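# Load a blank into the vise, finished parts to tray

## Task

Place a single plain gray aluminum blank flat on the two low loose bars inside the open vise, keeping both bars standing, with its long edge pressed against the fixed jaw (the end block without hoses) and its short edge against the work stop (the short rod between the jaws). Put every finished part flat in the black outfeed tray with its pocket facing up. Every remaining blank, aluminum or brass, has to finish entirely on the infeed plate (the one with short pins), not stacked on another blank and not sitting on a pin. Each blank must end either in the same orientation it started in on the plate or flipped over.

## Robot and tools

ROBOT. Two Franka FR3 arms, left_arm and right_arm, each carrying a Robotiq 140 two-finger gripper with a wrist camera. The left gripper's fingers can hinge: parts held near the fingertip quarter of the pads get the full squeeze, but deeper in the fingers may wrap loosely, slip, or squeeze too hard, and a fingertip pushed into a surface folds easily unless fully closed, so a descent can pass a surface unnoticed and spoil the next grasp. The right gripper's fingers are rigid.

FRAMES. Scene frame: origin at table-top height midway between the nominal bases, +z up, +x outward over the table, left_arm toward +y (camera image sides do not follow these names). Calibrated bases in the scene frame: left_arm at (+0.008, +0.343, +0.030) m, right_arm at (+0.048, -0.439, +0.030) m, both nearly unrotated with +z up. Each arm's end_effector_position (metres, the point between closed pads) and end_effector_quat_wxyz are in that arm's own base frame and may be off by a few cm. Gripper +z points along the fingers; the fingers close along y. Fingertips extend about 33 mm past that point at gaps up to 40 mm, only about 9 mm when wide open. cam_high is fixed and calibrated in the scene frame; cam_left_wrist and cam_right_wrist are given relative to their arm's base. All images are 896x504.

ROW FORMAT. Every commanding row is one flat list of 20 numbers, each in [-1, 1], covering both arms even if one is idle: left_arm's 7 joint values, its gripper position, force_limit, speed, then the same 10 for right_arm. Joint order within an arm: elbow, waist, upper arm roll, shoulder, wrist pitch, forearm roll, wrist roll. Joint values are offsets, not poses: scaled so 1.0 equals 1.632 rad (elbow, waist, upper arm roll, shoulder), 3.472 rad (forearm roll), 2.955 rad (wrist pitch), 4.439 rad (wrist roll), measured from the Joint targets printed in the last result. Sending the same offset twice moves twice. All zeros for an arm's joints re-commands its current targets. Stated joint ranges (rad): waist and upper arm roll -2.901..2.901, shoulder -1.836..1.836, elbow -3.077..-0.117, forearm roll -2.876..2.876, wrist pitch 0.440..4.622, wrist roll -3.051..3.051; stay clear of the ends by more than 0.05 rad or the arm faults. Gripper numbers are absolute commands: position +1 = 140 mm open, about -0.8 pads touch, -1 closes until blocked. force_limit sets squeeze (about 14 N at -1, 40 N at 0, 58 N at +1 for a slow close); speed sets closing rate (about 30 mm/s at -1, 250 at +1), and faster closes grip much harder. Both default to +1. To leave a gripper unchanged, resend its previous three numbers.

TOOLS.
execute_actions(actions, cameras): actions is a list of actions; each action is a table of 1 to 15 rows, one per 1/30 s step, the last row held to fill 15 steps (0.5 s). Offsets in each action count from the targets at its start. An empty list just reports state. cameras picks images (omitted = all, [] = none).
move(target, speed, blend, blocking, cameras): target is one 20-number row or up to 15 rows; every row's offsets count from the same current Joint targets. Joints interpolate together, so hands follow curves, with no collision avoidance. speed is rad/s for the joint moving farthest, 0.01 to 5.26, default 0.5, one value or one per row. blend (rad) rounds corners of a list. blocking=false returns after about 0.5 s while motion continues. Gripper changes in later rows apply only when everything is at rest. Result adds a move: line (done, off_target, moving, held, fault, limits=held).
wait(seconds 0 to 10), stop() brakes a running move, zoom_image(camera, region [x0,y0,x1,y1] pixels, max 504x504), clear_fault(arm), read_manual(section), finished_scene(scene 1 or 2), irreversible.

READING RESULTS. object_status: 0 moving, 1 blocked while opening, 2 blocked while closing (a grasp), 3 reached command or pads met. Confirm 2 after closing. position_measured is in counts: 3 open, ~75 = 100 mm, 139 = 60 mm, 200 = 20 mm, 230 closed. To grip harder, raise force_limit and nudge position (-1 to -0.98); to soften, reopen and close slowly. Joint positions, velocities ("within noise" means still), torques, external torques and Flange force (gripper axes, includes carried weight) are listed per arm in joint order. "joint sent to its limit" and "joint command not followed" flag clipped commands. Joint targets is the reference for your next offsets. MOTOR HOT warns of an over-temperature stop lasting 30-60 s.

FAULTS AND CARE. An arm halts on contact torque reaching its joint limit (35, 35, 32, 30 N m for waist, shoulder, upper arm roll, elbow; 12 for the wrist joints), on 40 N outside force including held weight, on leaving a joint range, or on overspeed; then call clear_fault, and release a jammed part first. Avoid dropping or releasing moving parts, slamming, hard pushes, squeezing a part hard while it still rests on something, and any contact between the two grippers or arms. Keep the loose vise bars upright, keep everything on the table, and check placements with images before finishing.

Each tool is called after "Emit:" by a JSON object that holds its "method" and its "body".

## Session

Emit:
{"method": "execute_actions", "body": {"actions": []}}

Scene clock: 0.00 s.
left_arm: end_effector_position=(+0.2746, -0.1132, +0.3643) position_measured=3 object_status=3 end_effector_quat_wxyz=(+0.076, +0.784, -0.513, -0.341) | right_arm: end_effector_position=(+0.4580, +0.4983, +0.1243) position_measured=3 object_status=3 end_effector_quat_wxyz=(-0.143, +0.984, -0.098, +0.047)
Joint names: [elbow, waist, upper arm roll, shoulder, wrist pitch, forearm roll, wrist roll]
Joint positions: left_arm=[-1.879 -0.387 0.01 -0.113 1.052 -0.013 -0.793] | right_arm=[-2.044 0.792 0.011 0.291 2.612 0.198 -0.727]
Joint velocities: within noise
Joint torques (N m): no reading
External joint torques (N m): no reading
Flange force (N): no reading
Joint targets: left_arm=[-1.879 -0.387 0.010 -0.113 1.052 -0.013 -0.793] | right_arm=[-2.044 0.792 0.011 0.291 2.612 0.198 -0.727]
Tool commands: left_gripper/position=+1.0 left_gripper/force_limit=+1.0 left_gripper/speed=+1.0 right_gripper/position=+1.0 right_gripper/force_limit=+1.0 right_gripper/speed=+1.0
camera_calibration:
cam_left_wrist: T_world_to_cam=[[-0.751797, -0.462321, 0.470171, -0.0102289], [-0.0192211, 0.728096, 0.685205, -0.153851], [-0.659115, 0.506098, -0.556267, 0.583852], [0, 0, 0, 1]] pos_world=[0.374178, -0.188197, 0.435007]
cam_right_wrist: T_world_to_cam=[[-0.162411, -0.941069, -0.296668, 0.589702], [-0.960744, 0.0822802, 0.264956, 0.370162], [-0.224932, 0.328054, -0.917489, 0.189139], [0, 0, 0, 1]] pos_world=[0.493949, 0.462445, 0.250402]

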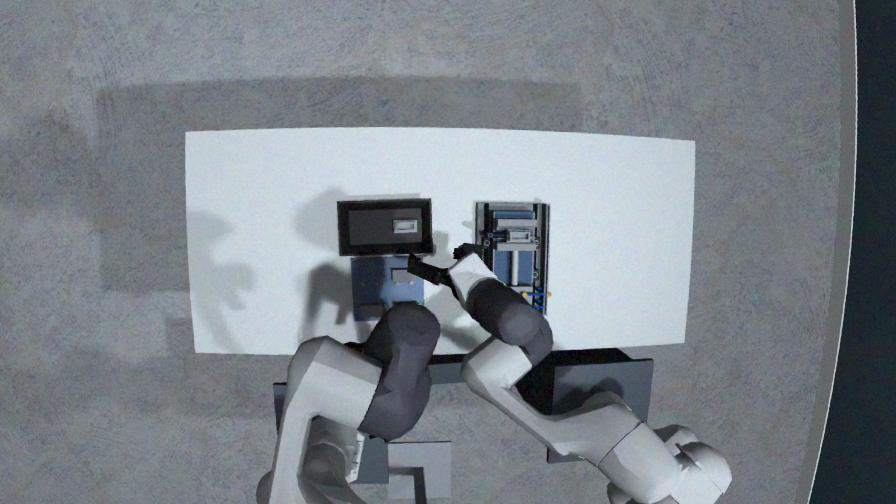

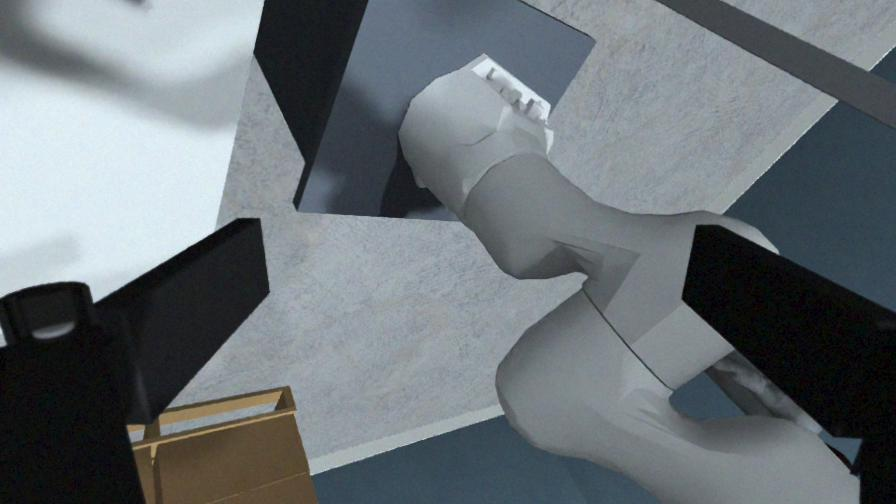

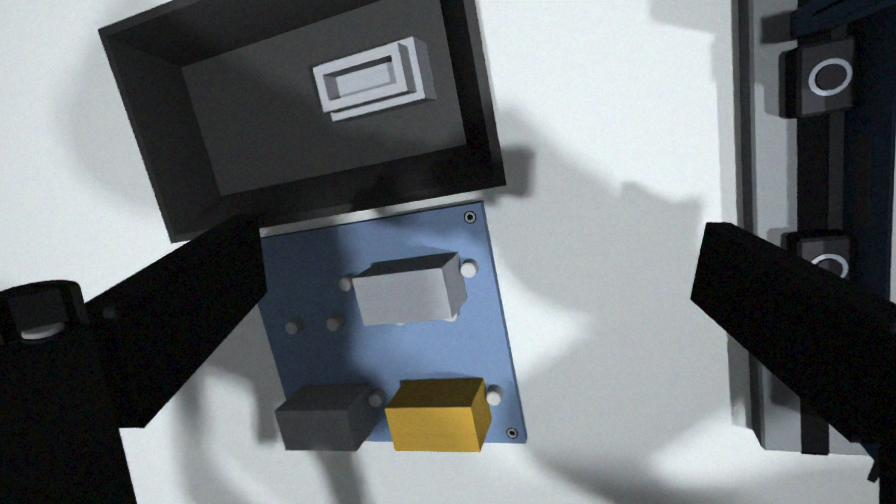

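Emit:
{"method": "zoom_image", "body": {"camera": "cam_high", "region": [465, 190, 565, 335]}}

Emit:
{"method": "zoom_image", "body": {"camera": "cam_high", "region": [330, 190, 480, 330]}}

Emit:
{"method": "zoom_image", "body": {"camera": "cam_right_wrist", "region": [240, 180, 560, 490]}}

Scaled by 3.476 from the camera's 896x504 image, which has a finer 1280x720 frame.

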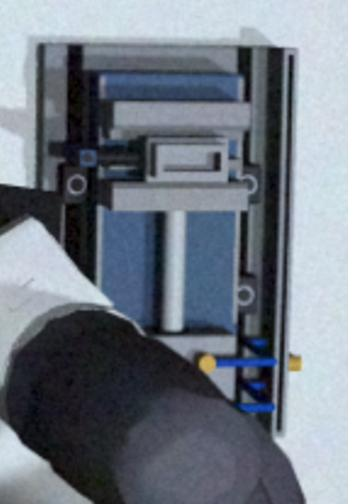

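Scaled by 3.360 from the camera's 896x504 image, which has a finer 1280x720 frame.

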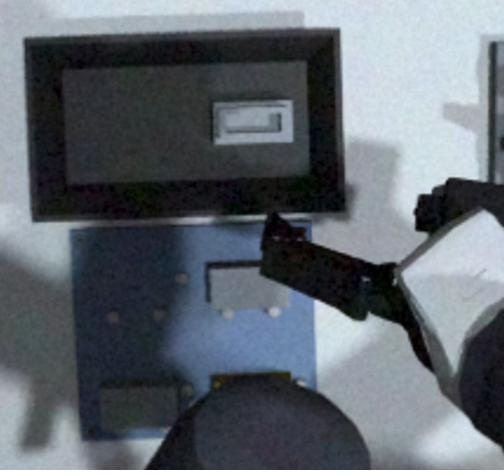

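Scaled by 1.575 from the camera's 896x504 image, which has a finer 1280x720 frame.

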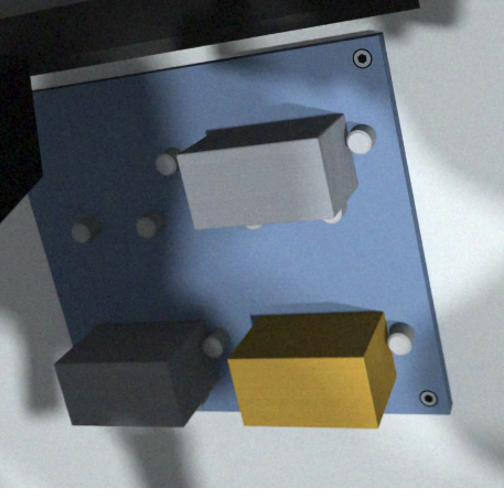

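Emit:
{"method": "move", "body": {"target": [[0, 0, 0, 0, 0, 0, 0, -0.2, -1, 0, -0.156863, -0.117647, -0.00674, -0.331495, -0.190186, -0.057028, -0.174138, -0.2, -1, 0], [0.170956, -0.06924, -0.006127, 0.191789, 0.151607, 0.003744, 0.007434, -0.2, -1, 0, -0.340686, -0.485294, -0.00674, -0.668505, -0.274788, -0.057028, -0.426447, -0.2, -1, 0], [0.383506, -0.201029, -0.006127, 0.437825, 0.271624, 0.003744, 0.008335, -0.2, -1, 0, -0.340686, -0.485294, -0.00674, -0.668505, -0.274788, -0.057028, -0.426447, -0.2, -1, 0]], "speed": [0.8, 0.8, 0.6], "blend": [0.1, 0.1, 0], "cameras": ["cam_high", "cam_left_wrist"]}}

Scene clock: 48.97 s.
left_arm: end_effector_position=(+0.5450, -0.4780, +0.1982) position_measured=154 object_status=3 end_effector_quat_wxyz=(+0.002, +0.722, -0.692, -0.003) | right_arm: end_effector_position=(+0.3132, +0.0011, +0.2873) position_measured=154 object_status=3 end_effector_quat_wxyz=(+0.000, +0.866, +0.499, +0.002)
Joint names: [elbow, waist, upper arm roll, shoulder, wrist pitch, forearm roll, wrist roll]
Joint positions: left_arm=[-1.255 -0.717 -0.002 0.602 1.852 -0.004 -0.759] | right_arm=[-2.599 0.001 0 -0.798 1.805 0.003 -2.615]
Joint velocities: left_arm=[0.001 0 -0.001 -0.001 0.003 0.001 -0.001] | right_arm=[-0.001 0 0 0 -0.001 0.001 -0.007]
Joint torques (N m): left_arm=[25.26 0.65 1.31 -50.7 2.93 1.06 0.13] | right_arm=[26.01 -0.73 -0.16 -5.85 2.27 0.67 -0.17]
External joint torques (N m): left_arm=[0.58 0.9 0.99 -0.07 0.34 0.32 0.13] | right_arm=[1.11 -0.74 0.66 -0.25 -0.31 -0.26 -0.17]
Flange force (N): left_arm=[0.9 -3.1 -0.4] | right_arm=[0.3 0.9 -3.6]
Joint targets: left_arm=[-1.253 -0.715 0.000 0.601 1.855 0.000 -0.756] | right_arm=[-2.601 0.000 0.000 -0.800 1.800 0.001 -2.621]
move: done; blend cut to 0 rad at target 1
camera_calibration:
cam_left_wrist: T_world_to_cam=[[-0.999118, -0.0412064, 0.008116, 0.530193], [-0.0360177, 0.940086, 0.33903, 0.409893], [-0.0215999, 0.338438, -0.940741, 0.502904], [0, 0, 0, 1]] pos_world=[0.555352, -0.53369, 0.329833]
Images, in order (width x height): cam_high 896x504, cam_left_wrist 896x504.

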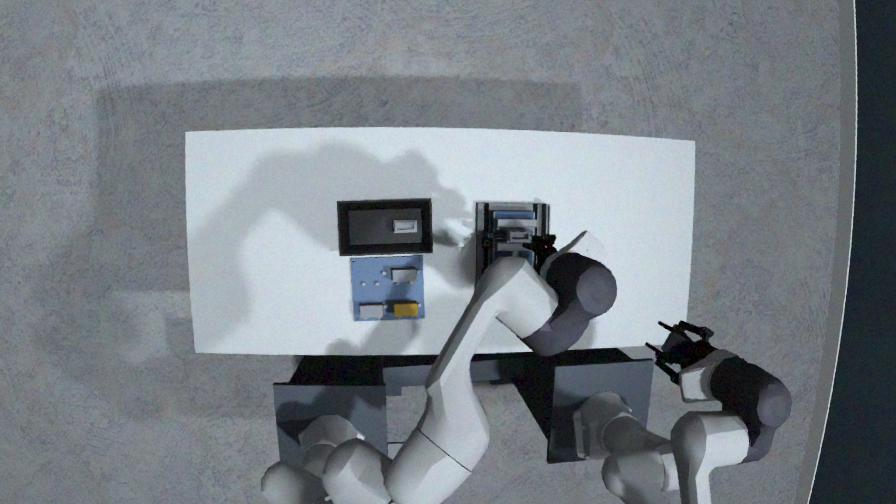

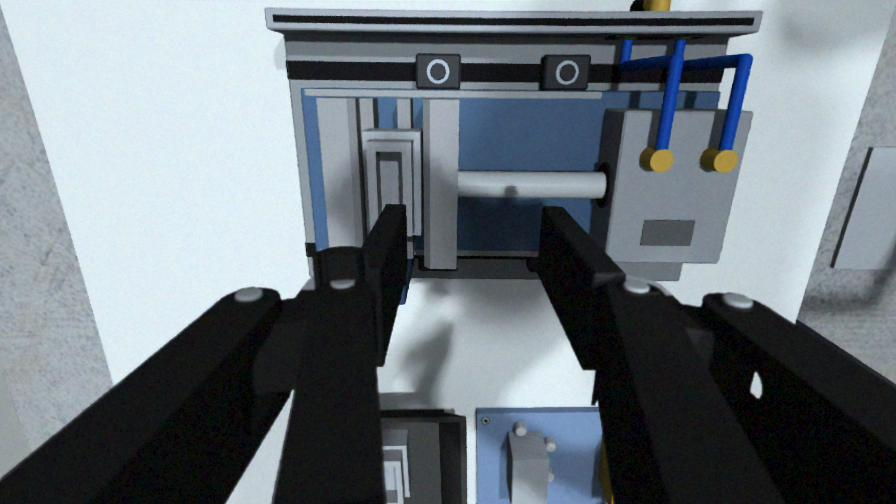

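Emit:
{"method": "zoom_image", "body": {"camera": "cam_left_wrist", "region": [280, 70, 530, 290]}}

Scaled by 2.016 from the camera's 896x504 image, which has a finer 1280x720 frame.

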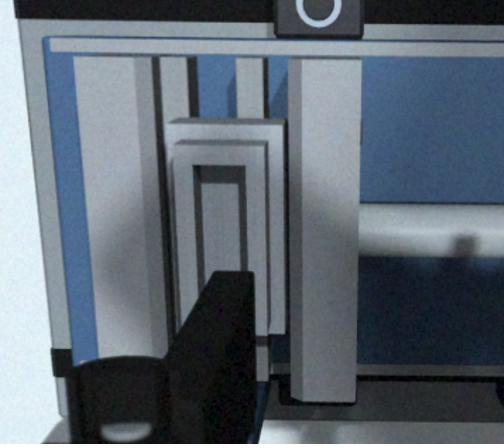

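Emit:
{"method": "move", "body": {"target": [0.037854, 0.020582, 0, 0.093118, 0.030521, 0, 0.012503, -0.2, -1, 0, 0, 0, 0, 0, 0, 0, 0, -0.2, -1, 0], "speed": 0.25, "cameras": ["cam_left_wrist"]}}

Emit:
{"method": "zoom_image", "body": {"camera": "cam_left_wrist", "region": [350, 100, 600, 320]}}

Scene clock: 77.10 s.
left_arm: end_effector_position=(+0.5811, -0.4746, +0.1232) position_measured=154 object_status=3 end_effector_quat_wxyz=(+0.002, +0.715, -0.699, -0.002) | right_arm: end_effector_position=(+0.3130, +0.0011, +0.2871) position_measured=154 object_status=3 end_effector_quat_wxyz=(+0.000, +0.866, +0.500, +0.002)
Joint names: [elbow, waist, upper arm roll, shoulder, wrist pitch, forearm roll, wrist roll]
Joint positions: left_arm=[-1.193 -0.682 -0.001 0.754 1.942 -0.003 -0.706] | right_arm=[-2.599 0.001 0 -0.798 1.804 0.002 -2.617]
Joint velocities: left_arm=[0.001 0.001 0 0.001 0 0.001 0.006] | right_arm=[within noise]
Joint torques (N m): left_arm=[25.19 0.4 1.12 -53.92 3 1.01 0.03] | right_arm=[26.19 -0.73 -0.14 -5.66 2.34 0.68 -0.25]
External joint torques (N m): left_arm=[0.54 0.75 0.73 0.09 0.39 0.29 0.02] | right_arm=[1.31 -0.76 0.64 -0.07 -0.24 -0.25 -0.25]
Flange force (N): left_arm=[1.4 -3.2 0.1] | right_arm=[0.7 2.0 -3.9]
Joint targets: left_arm=[-1.192 -0.681 0.000 0.753 1.945 0.000 -0.700] | right_arm=[-2.601 0.000 0.000 -0.800 1.800 0.001 -2.621]
move: done
camera_calibration:
cam_left_wrist: T_world_to_cam=[[-0.999712, -0.0227433, 0.00760051, 0.576237], [-0.0188267, 0.940724, 0.33865, 0.4238], [-0.014852, 0.33841, -0.940882, 0.428144], [0, 0, 0, 1]] pos_world=[0.590409, -0.530462, 0.254933]
Images, in order (width x height): cam_left_wrist 896x504.

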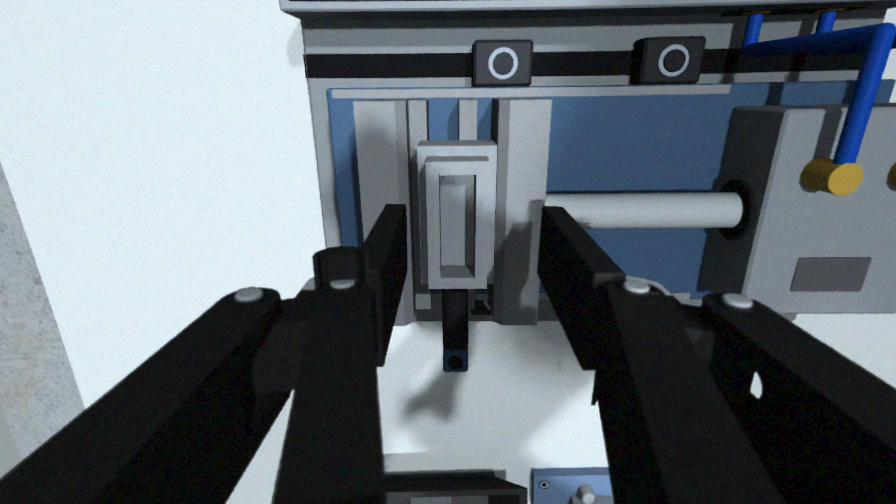

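Scaled by 2.016 from the camera's 896x504 image, which has a finer 1280x720 frame.

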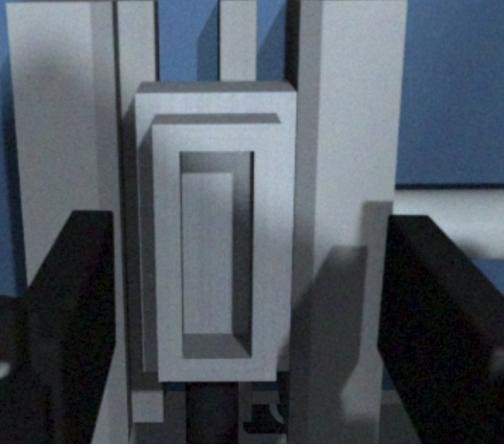

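Emit:
{"method": "move", "body": {"target": [0.0159, 0.004436, 0, 0.013858, -0.001128, 0, 0, -0.2, -1, 0, 0, 0, 0, 0, 0, 0, 0, -0.2, -1, 0], "speed": 0.15, "cameras": ["cam_left_wrist"]}}

Emit:
{"method": "zoom_image", "body": {"camera": "cam_left_wrist", "region": [370, 120, 580, 330]}}

Scene clock: 149.73 s.
left_arm: end_effector_position=(+0.5888, -0.4743, +0.1203) position_measured=154 object_status=3 end_effector_quat_wxyz=(+0.002, +0.717, -0.697, +0.001) | right_arm: end_effector_position=(+0.3129, +0.0011, +0.2871) position_measured=154 object_status=3 end_effector_quat_wxyz=(+0.000, +0.866, +0.500, +0.002)
Joint names: [elbow, waist, upper arm roll, shoulder, wrist pitch, forearm roll, wrist roll]
Joint positions: left_arm=[-1.168 -0.676 -0.001 0.775 1.943 -0.003 -0.704] | right_arm=[-2.599 0.001 0 -0.798 1.804 0.002 -2.618]
Joint velocities: left_arm=[0.004 -0.001 0 0.001 0.001 0 0] | right_arm=[within noise]
Joint torques (N m): left_arm=[24.76 0.58 1.09 -53.99 2.75 1.01 0.09] | right_arm=[26.28 -0.73 -0.15 -5.73 2.34 0.69 -0.23]
External joint torques (N m): left_arm=[0.21 1.02 0.74 0.19 0.15 0.3 0.09] | right_arm=[1.34 -0.74 0.62 -0.12 -0.24 -0.24 -0.23]
Flange force (N): left_arm=[0.3 -2.6 0.2] | right_arm=[0.7 1.9 -4.0]
Joint targets: left_arm=[-1.166 -0.674 0.000 0.776 1.942 0.000 -0.700] | right_arm=[-2.601 0.000 0.000 -0.800 1.800 0.001 -2.621]
move: done
camera_calibration:
cam_left_wrist: T_world_to_cam=[[-0.99962, -0.0274116, 0.00295822, 0.582141], [-0.0248373, 0.941894, 0.334991, 0.429153], [-0.011969, 0.33479, -0.942217, 0.422111], [0, 0, 0, 1]] pos_world=[0.597631, -0.529578, 0.252235]
Images, in order (width x height): cam_left_wrist 896x504.

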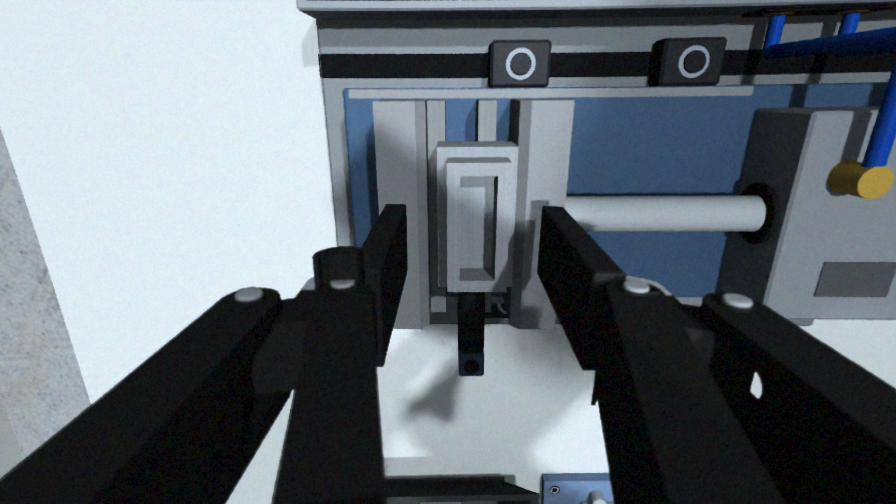

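Scaled by 2.400 from the camera's 896x504 image, which has a finer 1280x720 frame.

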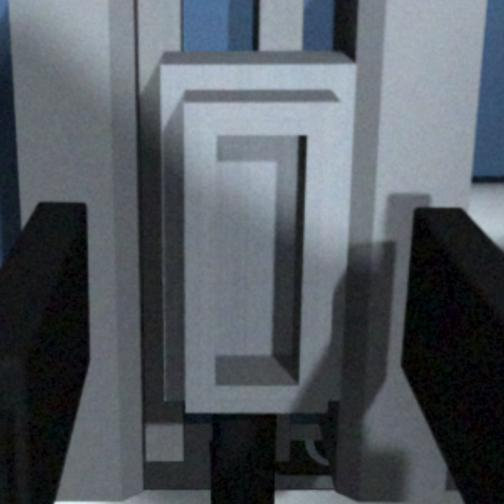

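Emit:
{"method": "move", "body": {"target": [-0.018517, -0.000172, 0, 0.001203, 0.010891, 0, -0.002591, -0.2, -1, 0, 0, 0, 0, 0, 0, 0, 0, -0.2, -1, 0], "speed": 0.06, "cameras": ["cam_left_wrist"]}}

Emit:
{"method": "zoom_image", "body": {"camera": "cam_left_wrist", "region": [370, 120, 580, 330]}}

Scene clock: 164.97 s.
left_arm: end_effector_position=(+0.5870, -0.4729, +0.1078) position_measured=154 object_status=3 end_effector_quat_wxyz=(+0.002, +0.718, -0.696, +0.000) | right_arm: end_effector_position=(+0.3129, +0.0011, +0.2871) position_measured=154 object_status=3 end_effector_quat_wxyz=(+0.000, +0.866, +0.500, +0.002)
Joint names: [elbow, waist, upper arm roll, shoulder, wrist pitch, forearm roll, wrist roll]
Joint positions: left_arm=[-1.195 -0.676 -0.001 0.777 1.971 -0.003 -0.708] | right_arm=[-2.599 0.001 0 -0.798 1.804 0.002 -2.618]
Joint velocities: left_arm=[0 0.001 -0.001 -0.001 0.003 -0.001 -0.001] | right_arm=[within noise]
Joint torques (N m): left_arm=[24.34 0.39 1.1 -54.2 2.97 0.99 -0.16] | right_arm=[26.32 -0.76 -0.26 -5.63 2.36 0.7 -0.29]
External joint torques (N m): left_arm=[-0.2 0.57 0.58 0.16 0.36 0.28 -0.16] | right_arm=[1.43 -0.75 0.58 -0.04 -0.22 -0.22 -0.29]
Flange force (N): left_arm=[-1.8 1.2 1.1] | right_arm=[0.8 2.5 -4.1]
Joint targets: left_arm=[-1.196 -0.674 0.000 0.778 1.974 0.000 -0.712] | right_arm=[-2.601 0.000 0.000 -0.800 1.800 0.001 -2.621]
move: done
camera_calibration:
cam_left_wrist: T_world_to_cam=[[-0.999488, -0.0316836, 0.00448749, 0.578219], [-0.0283304, 0.941335, 0.336283, 0.433566], [-0.0148789, 0.335983, -0.94175, 0.412136], [0, 0, 0, 1]] pos_world=[0.596338, -0.528282, 0.239734]
Images, in order (width x height): cam_left_wrist 896x504.

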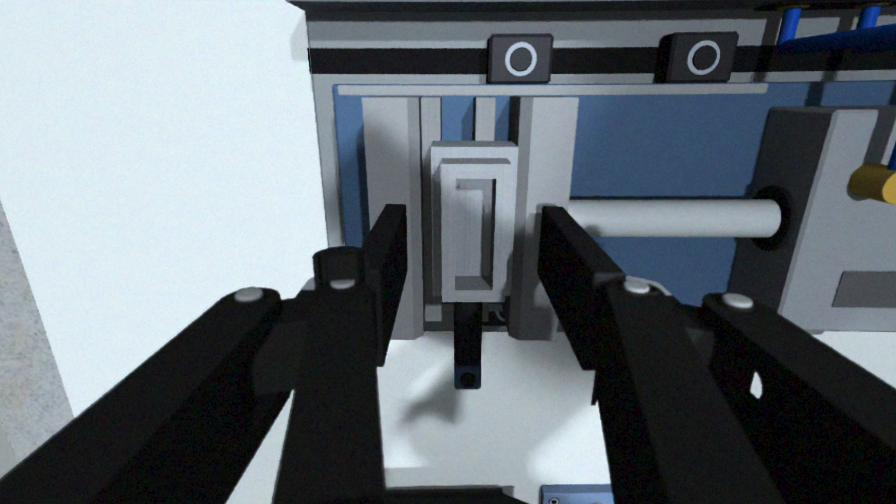

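Scaled by 2.400 from the camera's 896x504 image, which has a finer 1280x720 frame.

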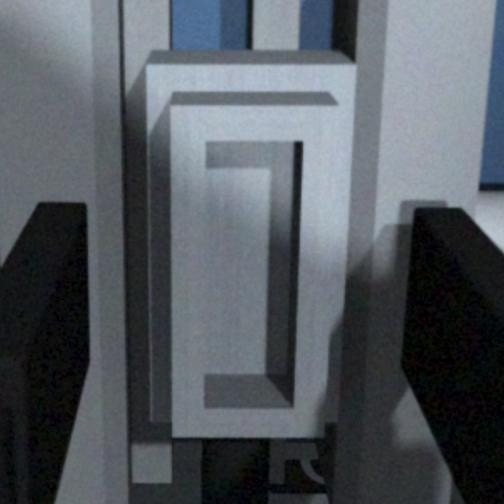

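Emit:
{"method": "move", "body": {"target": [[-0.001632, 0, 0, 0.001355, 0.00165, 0, 0, -0.2, -1, 0, 0, 0, 0, 0, 0, 0, 0, -0.2, -1, 0], [-0.001632, 0, 0, 0.001355, 0.00165, 0, 0, -1, -1, -1, 0, 0, 0, 0, 0, 0, 0, -0.2, -1, 0]], "speed": 0.05, "cameras": []}}

Emit:
{"method": "wait", "body": {"seconds": 1.0, "cameras": ["cam_left_wrist"]}}

Scene clock: 178.23 s.
left_arm: end_effector_position=(+0.5872, -0.4731, +0.1058) position_measured=195 object_status=0 end_effector_quat_wxyz=(+0.002, +0.719, -0.695, +0.000) | right_arm: end_effector_position=(+0.3128, +0.0010, +0.2870) position_measured=154 object_status=3 end_effector_quat_wxyz=(+0.000, +0.866, +0.500, +0.002)
Joint names: [elbow, waist, upper arm roll, shoulder, wrist pitch, forearm roll, wrist roll]
Joint positions: left_arm=[-1.198 -0.676 -0.001 0.779 1.977 -0.003 -0.709] | right_arm=[-2.6 0.001 0 -0.799 1.804 0.002 -2.618]
Joint velocities: within noise
Joint torques (N m): left_arm=[23.65 0.38 1.09 -52.25 3.01 0.98 -0.17] | right_arm=[26.33 -0.69 -0.18 -5.67 2.36 0.7 -0.21]
External joint torques (N m): left_arm=[-0.93 0.63 0.62 2.16 0.38 0.27 -0.17] | right_arm=[1.44 -0.65 0.68 -0.08 -0.21 -0.22 -0.21]
Flange force (N): left_arm=[0.3 -1.3 3.6] | right_arm=[1.1 2.1 -4.2]
Joint targets: left_arm=[-1.199 -0.674 0.000 0.780 1.979 0.000 -0.712] | right_arm=[-2.601 0.000 0.000 -0.800 1.800 0.001 -2.621]
move: done
No camera images: "cameras" was empty.

Scene clock: 179.23 s.
left_arm: end_effector_position=(+0.5872, -0.4730, +0.1058) position_measured=195 object_status=2 end_effector_quat_wxyz=(+0.002, +0.719, -0.695, +0.000) | right_arm: end_effector_position=(+0.3128, +0.0010, +0.2870) position_measured=154 object_status=3 end_effector_quat_wxyz=(+0.000, +0.866, +0.500, +0.002)
Joint names: [elbow, waist, upper arm roll, shoulder, wrist pitch, forearm roll, wrist roll]
Joint positions: left_arm=[-1.198 -0.676 -0.001 0.779 1.977 -0.003 -0.709] | right_arm=[-2.6 0.001 0 -0.799 1.804 0.002 -2.618]
Joint velocities: within noise
Joint torques (N m): left_arm=[23.76 0.41 1.14 -52.17 3.02 0.99 -0.19] | right_arm=[26.34 -0.69 -0.17 -5.65 2.36 0.7 -0.23]
External joint torques (N m): left_arm=[-0.87 0.72 0.71 2.35 0.4 0.28 -0.19] | right_arm=[1.54 -0.69 0.67 -0.14 -0.2 -0.23 -0.23]
Flange force (N): left_arm=[1.1 -2.4 3.8] | right_arm=[1.0 2.2 -4.4]
Joint targets: left_arm=[-1.199 -0.674 0.000 0.780 1.979 0.000 -0.712] | right_arm=[-2.601 0.000 0.000 -0.800 1.800 0.001 -2.621]
Tool commands: left_gripper/position=-1.0 left_gripper/force_limit=-1.0 left_gripper/speed=-1.0 right_gripper/position=-0.2 right_gripper/force_limit=-1.0 right_gripper/speed=+0.0
wait: 1.00 s; at rest by 0.17 s
camera_calibration:
cam_left_wrist: T_world_to_cam=[[-0.999462, -0.0326126, 0.00354588, 0.578147], [-0.0295328, 0.941559, 0.33555, 0.435385], [-0.0142818, 0.335265, -0.942016, 0.409524], [0, 0, 0, 1]] pos_world=[0.596542, -0.528385, 0.237634]
Images, in order (width x height): cam_left_wrist 896x504.

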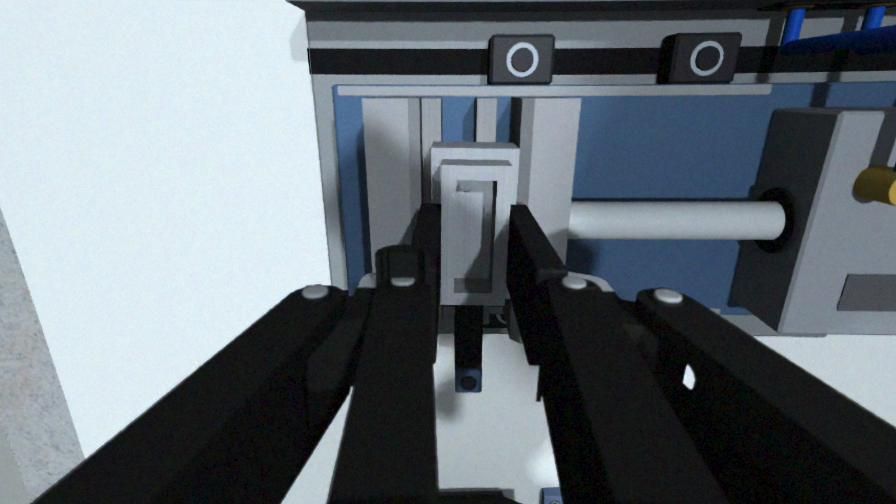

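Emit:
{"method": "move", "body": {"target": [0.006837, 0, 0, -0.005235, -0.006667, 0, 0, -1, -1, -1, 0, 0, 0, 0, 0, 0, 0, -0.2, -1, 0], "speed": 0.03, "cameras": ["cam_left_wrist"]}}

Scene clock: 186.00 s.
left_arm: end_effector_position=(+0.5866, -0.4725, +0.1107) position_measured=195 object_status=2 end_effector_quat_wxyz=(+0.002, +0.719, -0.695, -0.001) | right_arm: end_effector_position=(+0.3128, +0.0010, +0.2870) position_measured=154 object_status=3 end_effector_quat_wxyz=(+0.000, +0.866, +0.500, +0.002)
Joint names: [elbow, waist, upper arm roll, shoulder, wrist pitch, forearm roll, wrist roll]
Joint positions: left_arm=[-1.19 -0.676 -0.001 0.775 1.962 -0.003 -0.709] | right_arm=[-2.6 0.001 0 -0.799 1.804 0.002 -2.618]
Joint velocities: left_arm=[0 0 0.001 0.001 -0.004 0 -0.001] | right_arm=[within noise]
Joint torques (N m): left_arm=[25.67 0.38 1.03 -55.56 2.6 1 -0.23] | right_arm=[26.35 -0.69 -0.17 -5.67 2.35 0.7 -0.18]
External joint torques (N m): left_arm=[1.17 0.84 0.69 -1.37 0 0.29 -0.23] | right_arm=[1.4 -0.66 0.67 -0.08 -0.23 -0.22 -0.18]
Flange force (N): left_arm=[1.3 -2.7 -2.5] | right_arm=[1.0 2.0 -4.1]
Joint targets: left_arm=[-1.187 -0.674 0.000 0.772 1.959 0.000 -0.712] | right_arm=[-2.601 0.000 0.000 -0.800 1.800 0.001 -2.621]
move: done
camera_calibration:
cam_left_wrist: T_world_to_cam=[[-0.999451, -0.0325474, 0.0062571, 0.5772], [-0.0285233, 0.940809, 0.337736, 0.432044], [-0.0168792, 0.337372, -0.94122, 0.41644], [0, 0, 0, 1]] pos_world=[0.596235, -0.528179, 0.242434]
Images, in order (width x height): cam_left_wrist 896x504.

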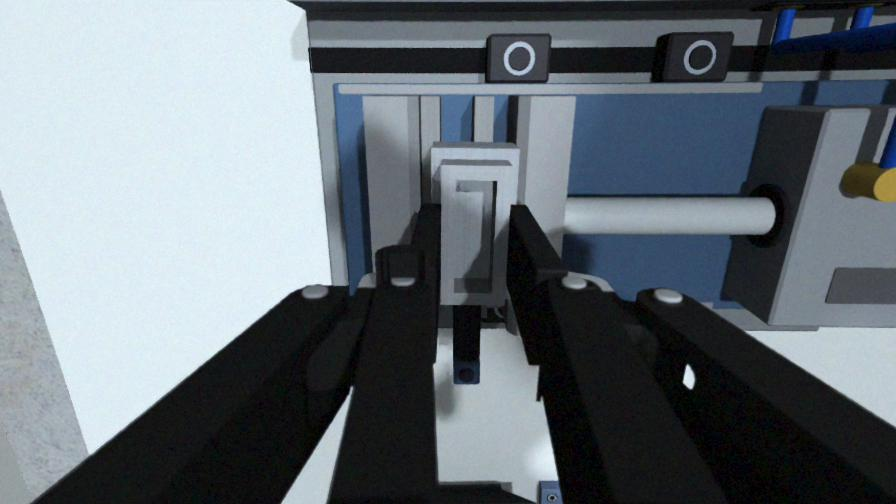

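Emit:
{"method": "move", "body": {"target": [[0.04214, 0, 0, -0.01721, -0.032778, 0, 0, -1, -1, -1, 0, 0, 0, 0, 0, 0, 0, -0.2, -1, 0], [-0.474058, 0.309112, 0, -0.323126, 0.083357, 0, 0.116468, -1, -1, -1, 0, 0, 0, 0, 0, 0, 0, -0.2, -1, 0]], "speed": [0.1, 0.45], "blend": [0.02, 0], "cameras": ["cam_left_wrist", "cam_high"]}}

Scene clock: 208.40 s.
left_arm: end_effector_position=(+0.5922, -0.1017, +0.1374) position_measured=195 object_status=2 end_effector_quat_wxyz=(+0.003, +0.719, -0.695, -0.002) | right_arm: end_effector_position=(+0.3128, +0.0010, +0.2870) position_measured=154 object_status=3 end_effector_quat_wxyz=(+0.000, +0.866, +0.500, +0.002)
Joint names: [elbow, waist, upper arm roll, shoulder, wrist pitch, forearm roll, wrist roll]
Joint positions: left_arm=[-1.961 -0.17 0.001 0.248 2.202 -0.003 -0.2] | right_arm=[-2.6 0.001 0 -0.799 1.804 0.002 -2.618]
Joint velocities: left_arm=[0 -0.001 0 0 0 0 0.008] | right_arm=[within noise]
Joint torques (N m): left_arm=[23.6 0.42 0.47 -40.62 3.02 0.87 0.17] | right_arm=[26.33 -0.7 -0.15 -5.64 2.39 0.7 -0.18]
External joint torques (N m): left_arm=[0.28 0.6 0.41 -1.1 0.44 0.27 0.17] | right_arm=[1.38 -0.7 0.67 -0.03 -0.2 -0.23 -0.18]
Flange force (N): left_arm=[-1.6 2.2 -0.7] | right_arm=[1.1 2.2 -4.0]
Joint targets: left_arm=[-1.961 -0.170 0.000 0.244 2.206 0.000 -0.195] | right_arm=[-2.601 0.000 0.000 -0.800 1.800 0.001 -2.621]
move: done
camera_calibration:
cam_left_wrist: T_world_to_cam=[[-0.999449, -0.0321762, 0.00819563, 0.594432], [-0.0275207, 0.940855, 0.337689, 0.0736604], [-0.0185765, 0.337278, -0.941222, 0.317548], [0, 0, 0, 1]] pos_world=[0.60203, -0.157279, 0.269137]
Images, in order (width x height): cam_high 896x504, cam_left_wrist 896x504.

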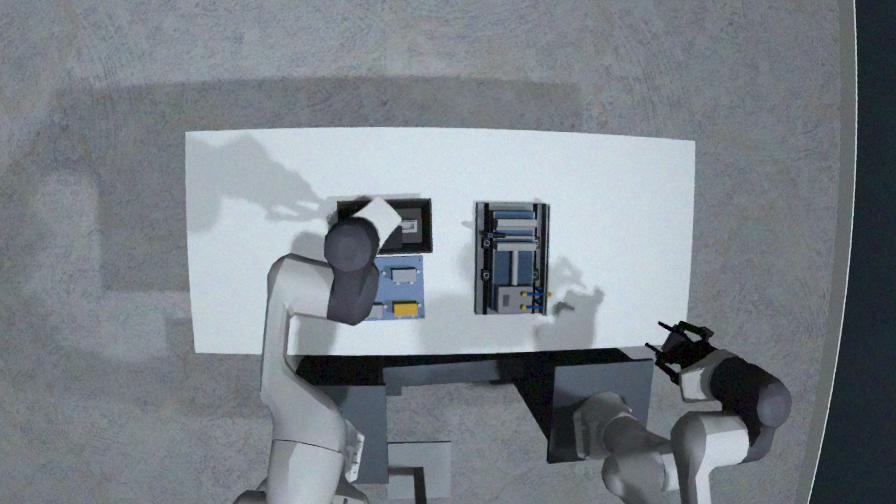

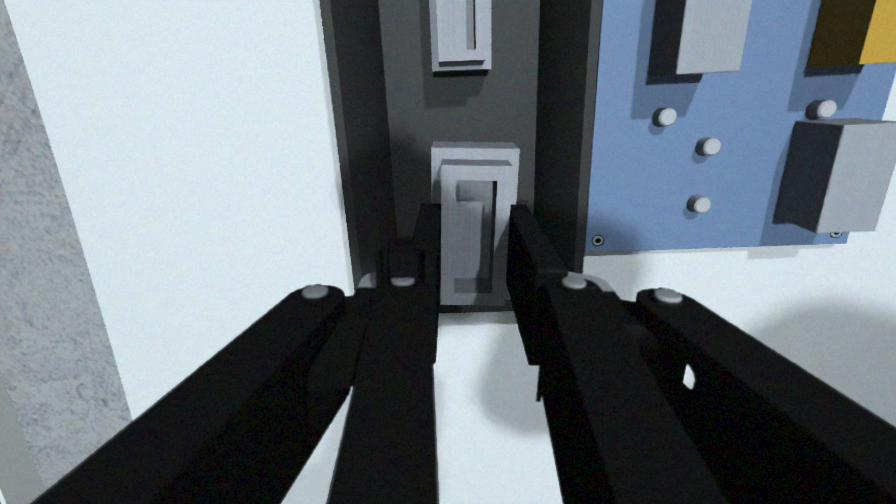

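Emit:
{"method": "move", "body": {"target": [-0.035443, 0, 0, 0.08947, 0.068988, 0, 0, -1, -1, -1, 0, 0, 0, 0, 0, 0, 0, -0.2, -1, 0], "speed": 0.12, "cameras": ["cam_left_wrist"]}}

Scene clock: 221.43 s.
left_arm: end_effector_position=(+0.5924, -0.1016, +0.0442) position_measured=195 object_status=2 end_effector_quat_wxyz=(+0.002, +0.718, -0.696, -0.001) | right_arm: end_effector_position=(+0.3127, +0.0010, +0.2870) position_measured=154 object_status=3 end_effector_quat_wxyz=(+0.000, +0.866, +0.500, +0.002)
Joint names: [elbow, waist, upper arm roll, shoulder, wrist pitch, forearm roll, wrist roll]
Joint positions: left_arm=[-2.02 -0.17 0.001 0.391 2.405 -0.003 -0.198] | right_arm=[-2.6 0.001 0 -0.799 1.804 0.002 -2.618]
Joint velocities: left_arm=[-0.001 0.001 -0.002 0 0.004 -0.001 0] | right_arm=[within noise]
Joint torques (N m): left_arm=[21.77 0.44 0.61 -42.32 3 0.76 0.1] | right_arm=[26.31 -0.71 -0.17 -5.61 2.39 0.71 -0.22]
External joint torques (N m): left_arm=[0.61 0.63 0.43 -0.72 0.44 0.26 0.09] | right_arm=[1.42 -0.7 0.65 -0.1 -0.19 -0.22 -0.22]
Flange force (N): left_arm=[-1.1 -0.2 -0.6] | right_arm=[0.9 2.1 -4.0]
Joint targets: left_arm=[-2.019 -0.170 0.000 0.390 2.410 0.000 -0.195] | right_arm=[-2.601 0.000 0.000 -0.800 1.800 0.001 -2.621]
move: done
camera_calibration:
cam_left_wrist: T_world_to_cam=[[-0.999517, -0.0305146, 0.00591633, 0.595704], [-0.0267237, 0.94084, 0.337796, 0.104531], [-0.015874, 0.337474, -0.941201, 0.228184], [0, 0, 0, 1]] pos_world=[0.601831, -0.157176, 0.175933]
Images, in order (width x height): cam_left_wrist 896x504.

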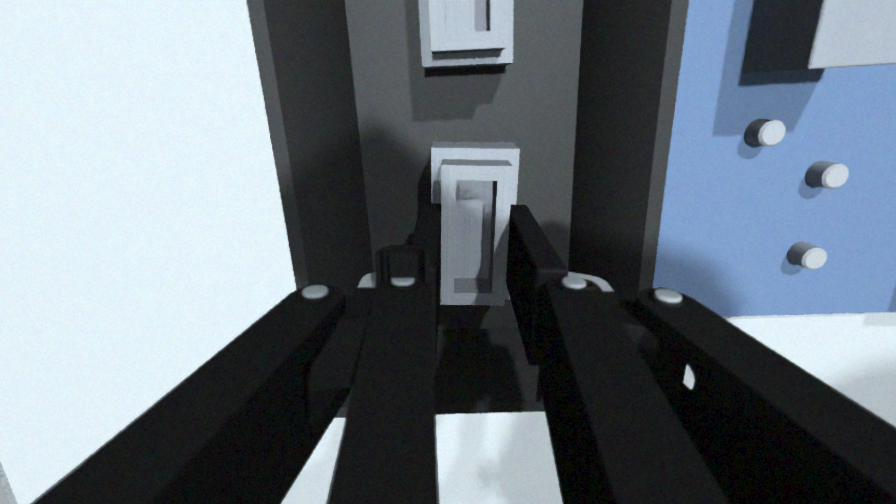

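Emit:
{"method": "move", "body": {"target": [-0.000366, 0, 0, 0.003348, 0.002052, 0, 0, -1, -1, -1, 0, 0, 0, 0, 0, 0, 0, -0.2, -1, 0], "speed": 0.05, "cameras": []}}

Emit:
{"method": "move", "body": {"target": [-0.000183, 0, 0, 0.001674, 0.001026, 0, 0, -1, -1, -1, 0, 0, 0, 0, 0, 0, 0, -0.2, -1, 0], "speed": 0.05, "cameras": []}}

Scene clock: 225.40 s.
left_arm: end_effector_position=(+0.5929, -0.1017, +0.0419) position_measured=195 object_status=2 end_effector_quat_wxyz=(+0.002, +0.718, -0.696, -0.001) | right_arm: end_effector_position=(+0.3127, +0.0010, +0.2870) position_measured=154 object_status=3 end_effector_quat_wxyz=(+0.000, +0.866, +0.500, +0.002)
Joint names: [elbow, waist, upper arm roll, shoulder, wrist pitch, forearm roll, wrist roll]
Joint positions: left_arm=[-2.02 -0.17 0.001 0.395 2.412 -0.003 -0.198] | right_arm=[-2.6 0.001 0 -0.799 1.804 0.002 -2.618]
Joint velocities: left_arm=[0 0 0.001 0.001 0.003 -0.001 0] | right_arm=[within noise]
Joint torques (N m): left_arm=[21.42 0.43 0.67 -41.97 3.07 0.74 0.14] | right_arm=[26.31 -0.65 -0.22 -5.63 2.41 0.7 -0.22]
External joint torques (N m): left_arm=[0.36 0.62 0.48 -0.36 0.52 0.25 0.14] | right_arm=[1.35 -0.69 0.58 0.04 -0.18 -0.23 -0.22]
Flange force (N): left_arm=[-1.2 0.0 0.3] | right_arm=[1.0 2.5 -3.8]
Joint targets: left_arm=[-2.020 -0.170 0.000 0.396 2.416 0.000 -0.195] | right_arm=[-2.601 0.000 0.000 -0.800 1.800 0.001 -2.621]
move: done
No camera images: "cameras" was empty.

Scene clock: 226.10 s.
left_arm: end_effector_position=(+0.5930, -0.1017, +0.0405) position_measured=195 object_status=2 end_effector_quat_wxyz=(+0.002, +0.718, -0.696, -0.001) | right_arm: end_effector_position=(+0.3127, +0.0010, +0.2870) position_measured=154 object_status=3 end_effector_quat_wxyz=(+0.000, +0.866, +0.500, +0.002)
Joint names: [elbow, waist, upper arm roll, shoulder, wrist pitch, forearm roll, wrist roll]
Joint positions: left_arm=[-2.02 -0.17 0.001 0.398 2.415 -0.003 -0.198] | right_arm=[-2.6 0.001 0 -0.799 1.804 0.002 -2.618]
Joint velocities: within noise
Joint torques (N m): left_arm=[21.28 0.44 0.65 -41.94 3.07 0.74 0.13] | right_arm=[26.26 -0.66 -0.22 -5.61 2.39 0.71 -0.21]
External joint torques (N m): left_arm=[0.22 0.75 0.57 -0.25 0.51 0.25 0.13] | right_arm=[1.4 -0.62 0.63 -0.08 -0.18 -0.21 -0.21]
Flange force (N): left_arm=[-1.4 0.2 0.5] | right_arm=[1.0 2.1 -4.0]
Joint targets: left_arm=[-2.020 -0.170 0.000 0.398 2.419 0.000 -0.195] | right_arm=[-2.601 0.000 0.000 -0.800 1.800 0.001 -2.621]
move: done
No camera images: "cameras" was empty.

Emit:
{"method": "move", "body": {"target": [-0.000183, 0, 0, 0.001674, 0.001026, 0, 0, -1, -1, -1, 0, 0, 0, 0, 0, 0, 0, -0.2, -1, 0], "speed": 0.05, "cameras": []}}

Emit:
{"method": "move", "body": {"target": [-0.000183, 0, 0, 0.001674, 0.001026, 0, 0, -1, -1, -1, 0, 0, 0, 0, 0, 0, 0, -0.2, -1, 0], "speed": 0.05, "cameras": []}}

Scene clock: 228.17 s.
left_arm: end_effector_position=(+0.5930, -0.1017, +0.0390) position_measured=195 object_status=2 end_effector_quat_wxyz=(+0.002, +0.718, -0.696, -0.001) | right_arm: end_effector_position=(+0.3127, +0.0010, +0.2870) position_measured=154 object_status=3 end_effector_quat_wxyz=(+0.000, +0.866, +0.500, +0.002)
Joint names: [elbow, waist, upper arm roll, shoulder, wrist pitch, forearm roll, wrist roll]
Joint positions: left_arm=[-2.02 -0.17 0.001 0.401 2.418 -0.003 -0.198] | right_arm=[-2.6 0.001 0 -0.799 1.804 0.002 -2.618]
Joint velocities: within noise
Joint torques (N m): left_arm=[21.33 0.41 0.68 -42.05 3.01 0.74 0.12] | right_arm=[26.34 -0.64 -0.21 -5.68 2.39 0.72 -0.28]
External joint torques (N m): left_arm=[0.23 0.36 0.26 -0.11 0.44 0.25 0.12] | right_arm=[1.47 -0.64 0.6 -0.11 -0.18 -0.21 -0.28]
Flange force (N): left_arm=[-0.7 -0.1 0.6] | right_arm=[0.9 2.2 -4.1]
Joint targets: left_arm=[-2.020 -0.170 0.000 0.401 2.422 0.000 -0.195] | right_arm=[-2.601 0.000 0.000 -0.800 1.800 0.001 -2.621]
move: done
No camera images: "cameras" was empty.

Scene clock: 228.87 s.
left_arm: end_effector_position=(+0.5932, -0.1017, +0.0380) position_measured=195 object_status=2 end_effector_quat_wxyz=(+0.001, +0.718, -0.696, +0.000) | right_arm: end_effector_position=(+0.3127, +0.0010, +0.2869) position_measured=154 object_status=3 end_effector_quat_wxyz=(+0.000, +0.866, +0.500, +0.002)
Joint names: [elbow, waist, upper arm roll, shoulder, wrist pitch, forearm roll, wrist roll]
Joint positions: left_arm=[-2.02 -0.17 0.001 0.403 2.421 -0.003 -0.198] | right_arm=[-2.6 0.001 0 -0.799 1.804 0.002 -2.618]
Joint velocities: within noise
Joint torques (N m): left_arm=[21.21 0.44 0.63 -41.5 3.15 0.74 0.07] | right_arm=[26.31 -0.61 -0.12 -5.64 2.41 0.71 -0.24]
External joint torques (N m): left_arm=[0.27 0.79 0.58 0.21 0.6 0.24 0.06] | right_arm=[1.36 -0.58 0.73 -0.02 -0.18 -0.21 -0.24]
Flange force (N): left_arm=[-1.1 -0.9 1.5] | right_arm=[1.2 2.1 -3.9]
Joint targets: left_arm=[-2.021 -0.170 0.000 0.404 2.425 0.000 -0.195] | right_arm=[-2.601 0.000 0.000 -0.800 1.800 0.001 -2.621]
move: done
No camera images: "cameras" was empty.

Emit:
{"method": "move", "body": {"target": [-0.000183, 0, 0, 0.001674, 0.001026, 0, 0, -1, -1, -1, 0, 0, 0, 0, 0, 0, 0, -0.2, -1, 0], "speed": 0.05, "cameras": ["cam_left_wrist"]}}

Scene clock: 231.40 s.
left_arm: end_effector_position=(+0.5936, -0.1018, +0.0379) position_measured=195 object_status=2 end_effector_quat_wxyz=(+0.001, +0.718, -0.696, +0.000) | right_arm: end_effector_position=(+0.3127, +0.0010, +0.2869) position_measured=154 object_status=3 end_effector_quat_wxyz=(+0.000, +0.866, +0.500, +0.002)
Joint names: [elbow, waist, upper arm roll, shoulder, wrist pitch, forearm roll, wrist roll]
Joint positions: left_arm=[-2.02 -0.17 0.001 0.403 2.422 -0.003 -0.197] | right_arm=[-2.6 0.001 0 -0.799 1.804 0.002 -2.618]
Joint velocities: within noise
Joint torques (N m): left_arm=[21.08 0.3 0.63 -39.97 3.36 0.74 0.08] | right_arm=[26.27 -0.68 -0.15 -5.54 2.38 0.73 -0.22]
External joint torques (N m): left_arm=[0 0.47 0.42 1.98 0.78 0.24 0.08] | right_arm=[1.43 -0.72 0.63 -0.08 -0.19 -0.2 -0.22]
Flange force (N): left_arm=[-0.1 -3.7 5.2] | right_arm=[1.0 2.2 -4.1]
Joint targets: left_arm=[-2.021 -0.170 0.000 0.407 2.428 0.000 -0.195] | right_arm=[-2.601 0.000 0.000 -0.800 1.800 0.001 -2.621]
move: done
camera_calibration:
cam_left_wrist: T_world_to_cam=[[-0.999559, -0.0295902, 0.00244134, 0.597201], [-0.0270344, 0.941045, 0.337198, 0.107155], [-0.0122752, 0.336983, -0.941431, 0.220217], [0, 0, 0, 1]] pos_world=[0.602538, -0.157376, 0.169729]
Images, in order (width x height): cam_left_wrist 896x504.

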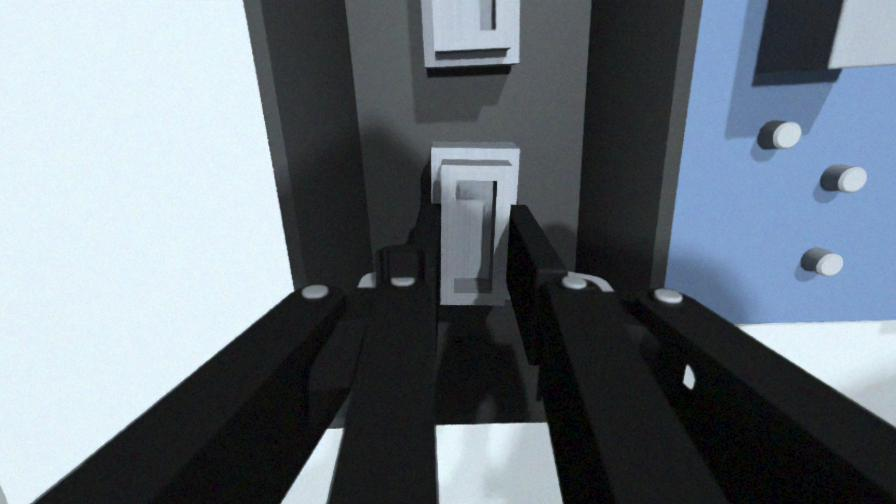

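Emit:
{"method": "move", "body": {"target": [[0.000244, 0, 0, -0.002232, -0.001368, 0, 0, -1, -1, -1, 0, 0, 0, 0, 0, 0, 0, -0.2, -1, 0], [0.000244, 0, 0, -0.002232, -0.001368, 0, 0, -0.2, -1, -1, 0, 0, 0, 0, 0, 0, 0, -0.2, -1, 0]], "speed": 0.05, "cameras": ["cam_left_wrist"]}}

Scene clock: 236.50 s.
left_arm: end_effector_position=(+0.5936, -0.1018, +0.0379) position_measured=154 object_status=0 end_effector_quat_wxyz=(+0.001, +0.718, -0.696, +0.000) | right_arm: end_effector_position=(+0.3127, +0.0010, +0.2869) position_measured=154 object_status=3 end_effector_quat_wxyz=(+0.000, +0.866, +0.500, +0.002)
Joint names: [elbow, waist, upper arm roll, shoulder, wrist pitch, forearm roll, wrist roll]
Joint positions: left_arm=[-2.02 -0.17 0.001 0.403 2.422 -0.003 -0.197] | right_arm=[-2.6 0.001 0 -0.799 1.804 0.002 -2.618]
Joint velocities: within noise
Joint torques (N m): left_arm=[21.11 0.44 0.68 -41.73 2.76 0.73 0.05] | right_arm=[26.38 -0.66 -0.19 -5.51 2.38 0.71 -0.19]
External joint torques (N m): left_arm=[0.06 0.52 0.39 0.13 0.18 0.23 0.05] | right_arm=[1.46 -0.64 0.66 0.06 -0.2 -0.22 -0.19]
Flange force (N): left_arm=[-0.8 -0.5 0.6] | right_arm=[1.4 2.6 -4.2]
Joint targets: left_arm=[-2.020 -0.170 0.000 0.403 2.424 0.000 -0.195] | right_arm=[-2.601 0.000 0.000 -0.800 1.800 0.001 -2.621]
move: done
camera_calibration:
cam_left_wrist: T_world_to_cam=[[-0.999572, -0.0291469, 0.0023866, 0.597287], [-0.0266356, 0.941058, 0.337194, 0.106917], [-0.0120741, 0.336986, -0.941432, 0.220096], [0, 0, 0, 1]] pos_world=[0.602537, -0.157375, 0.169729]
Images, in order (width x height): cam_left_wrist 896x504.

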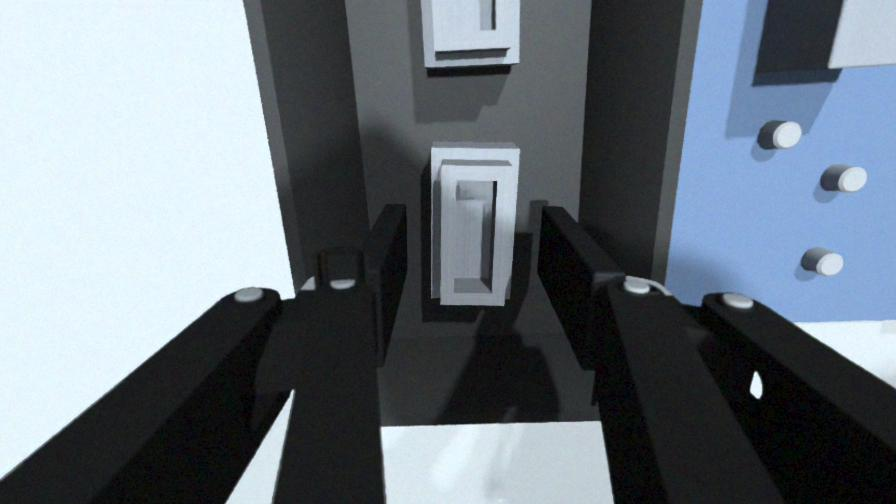

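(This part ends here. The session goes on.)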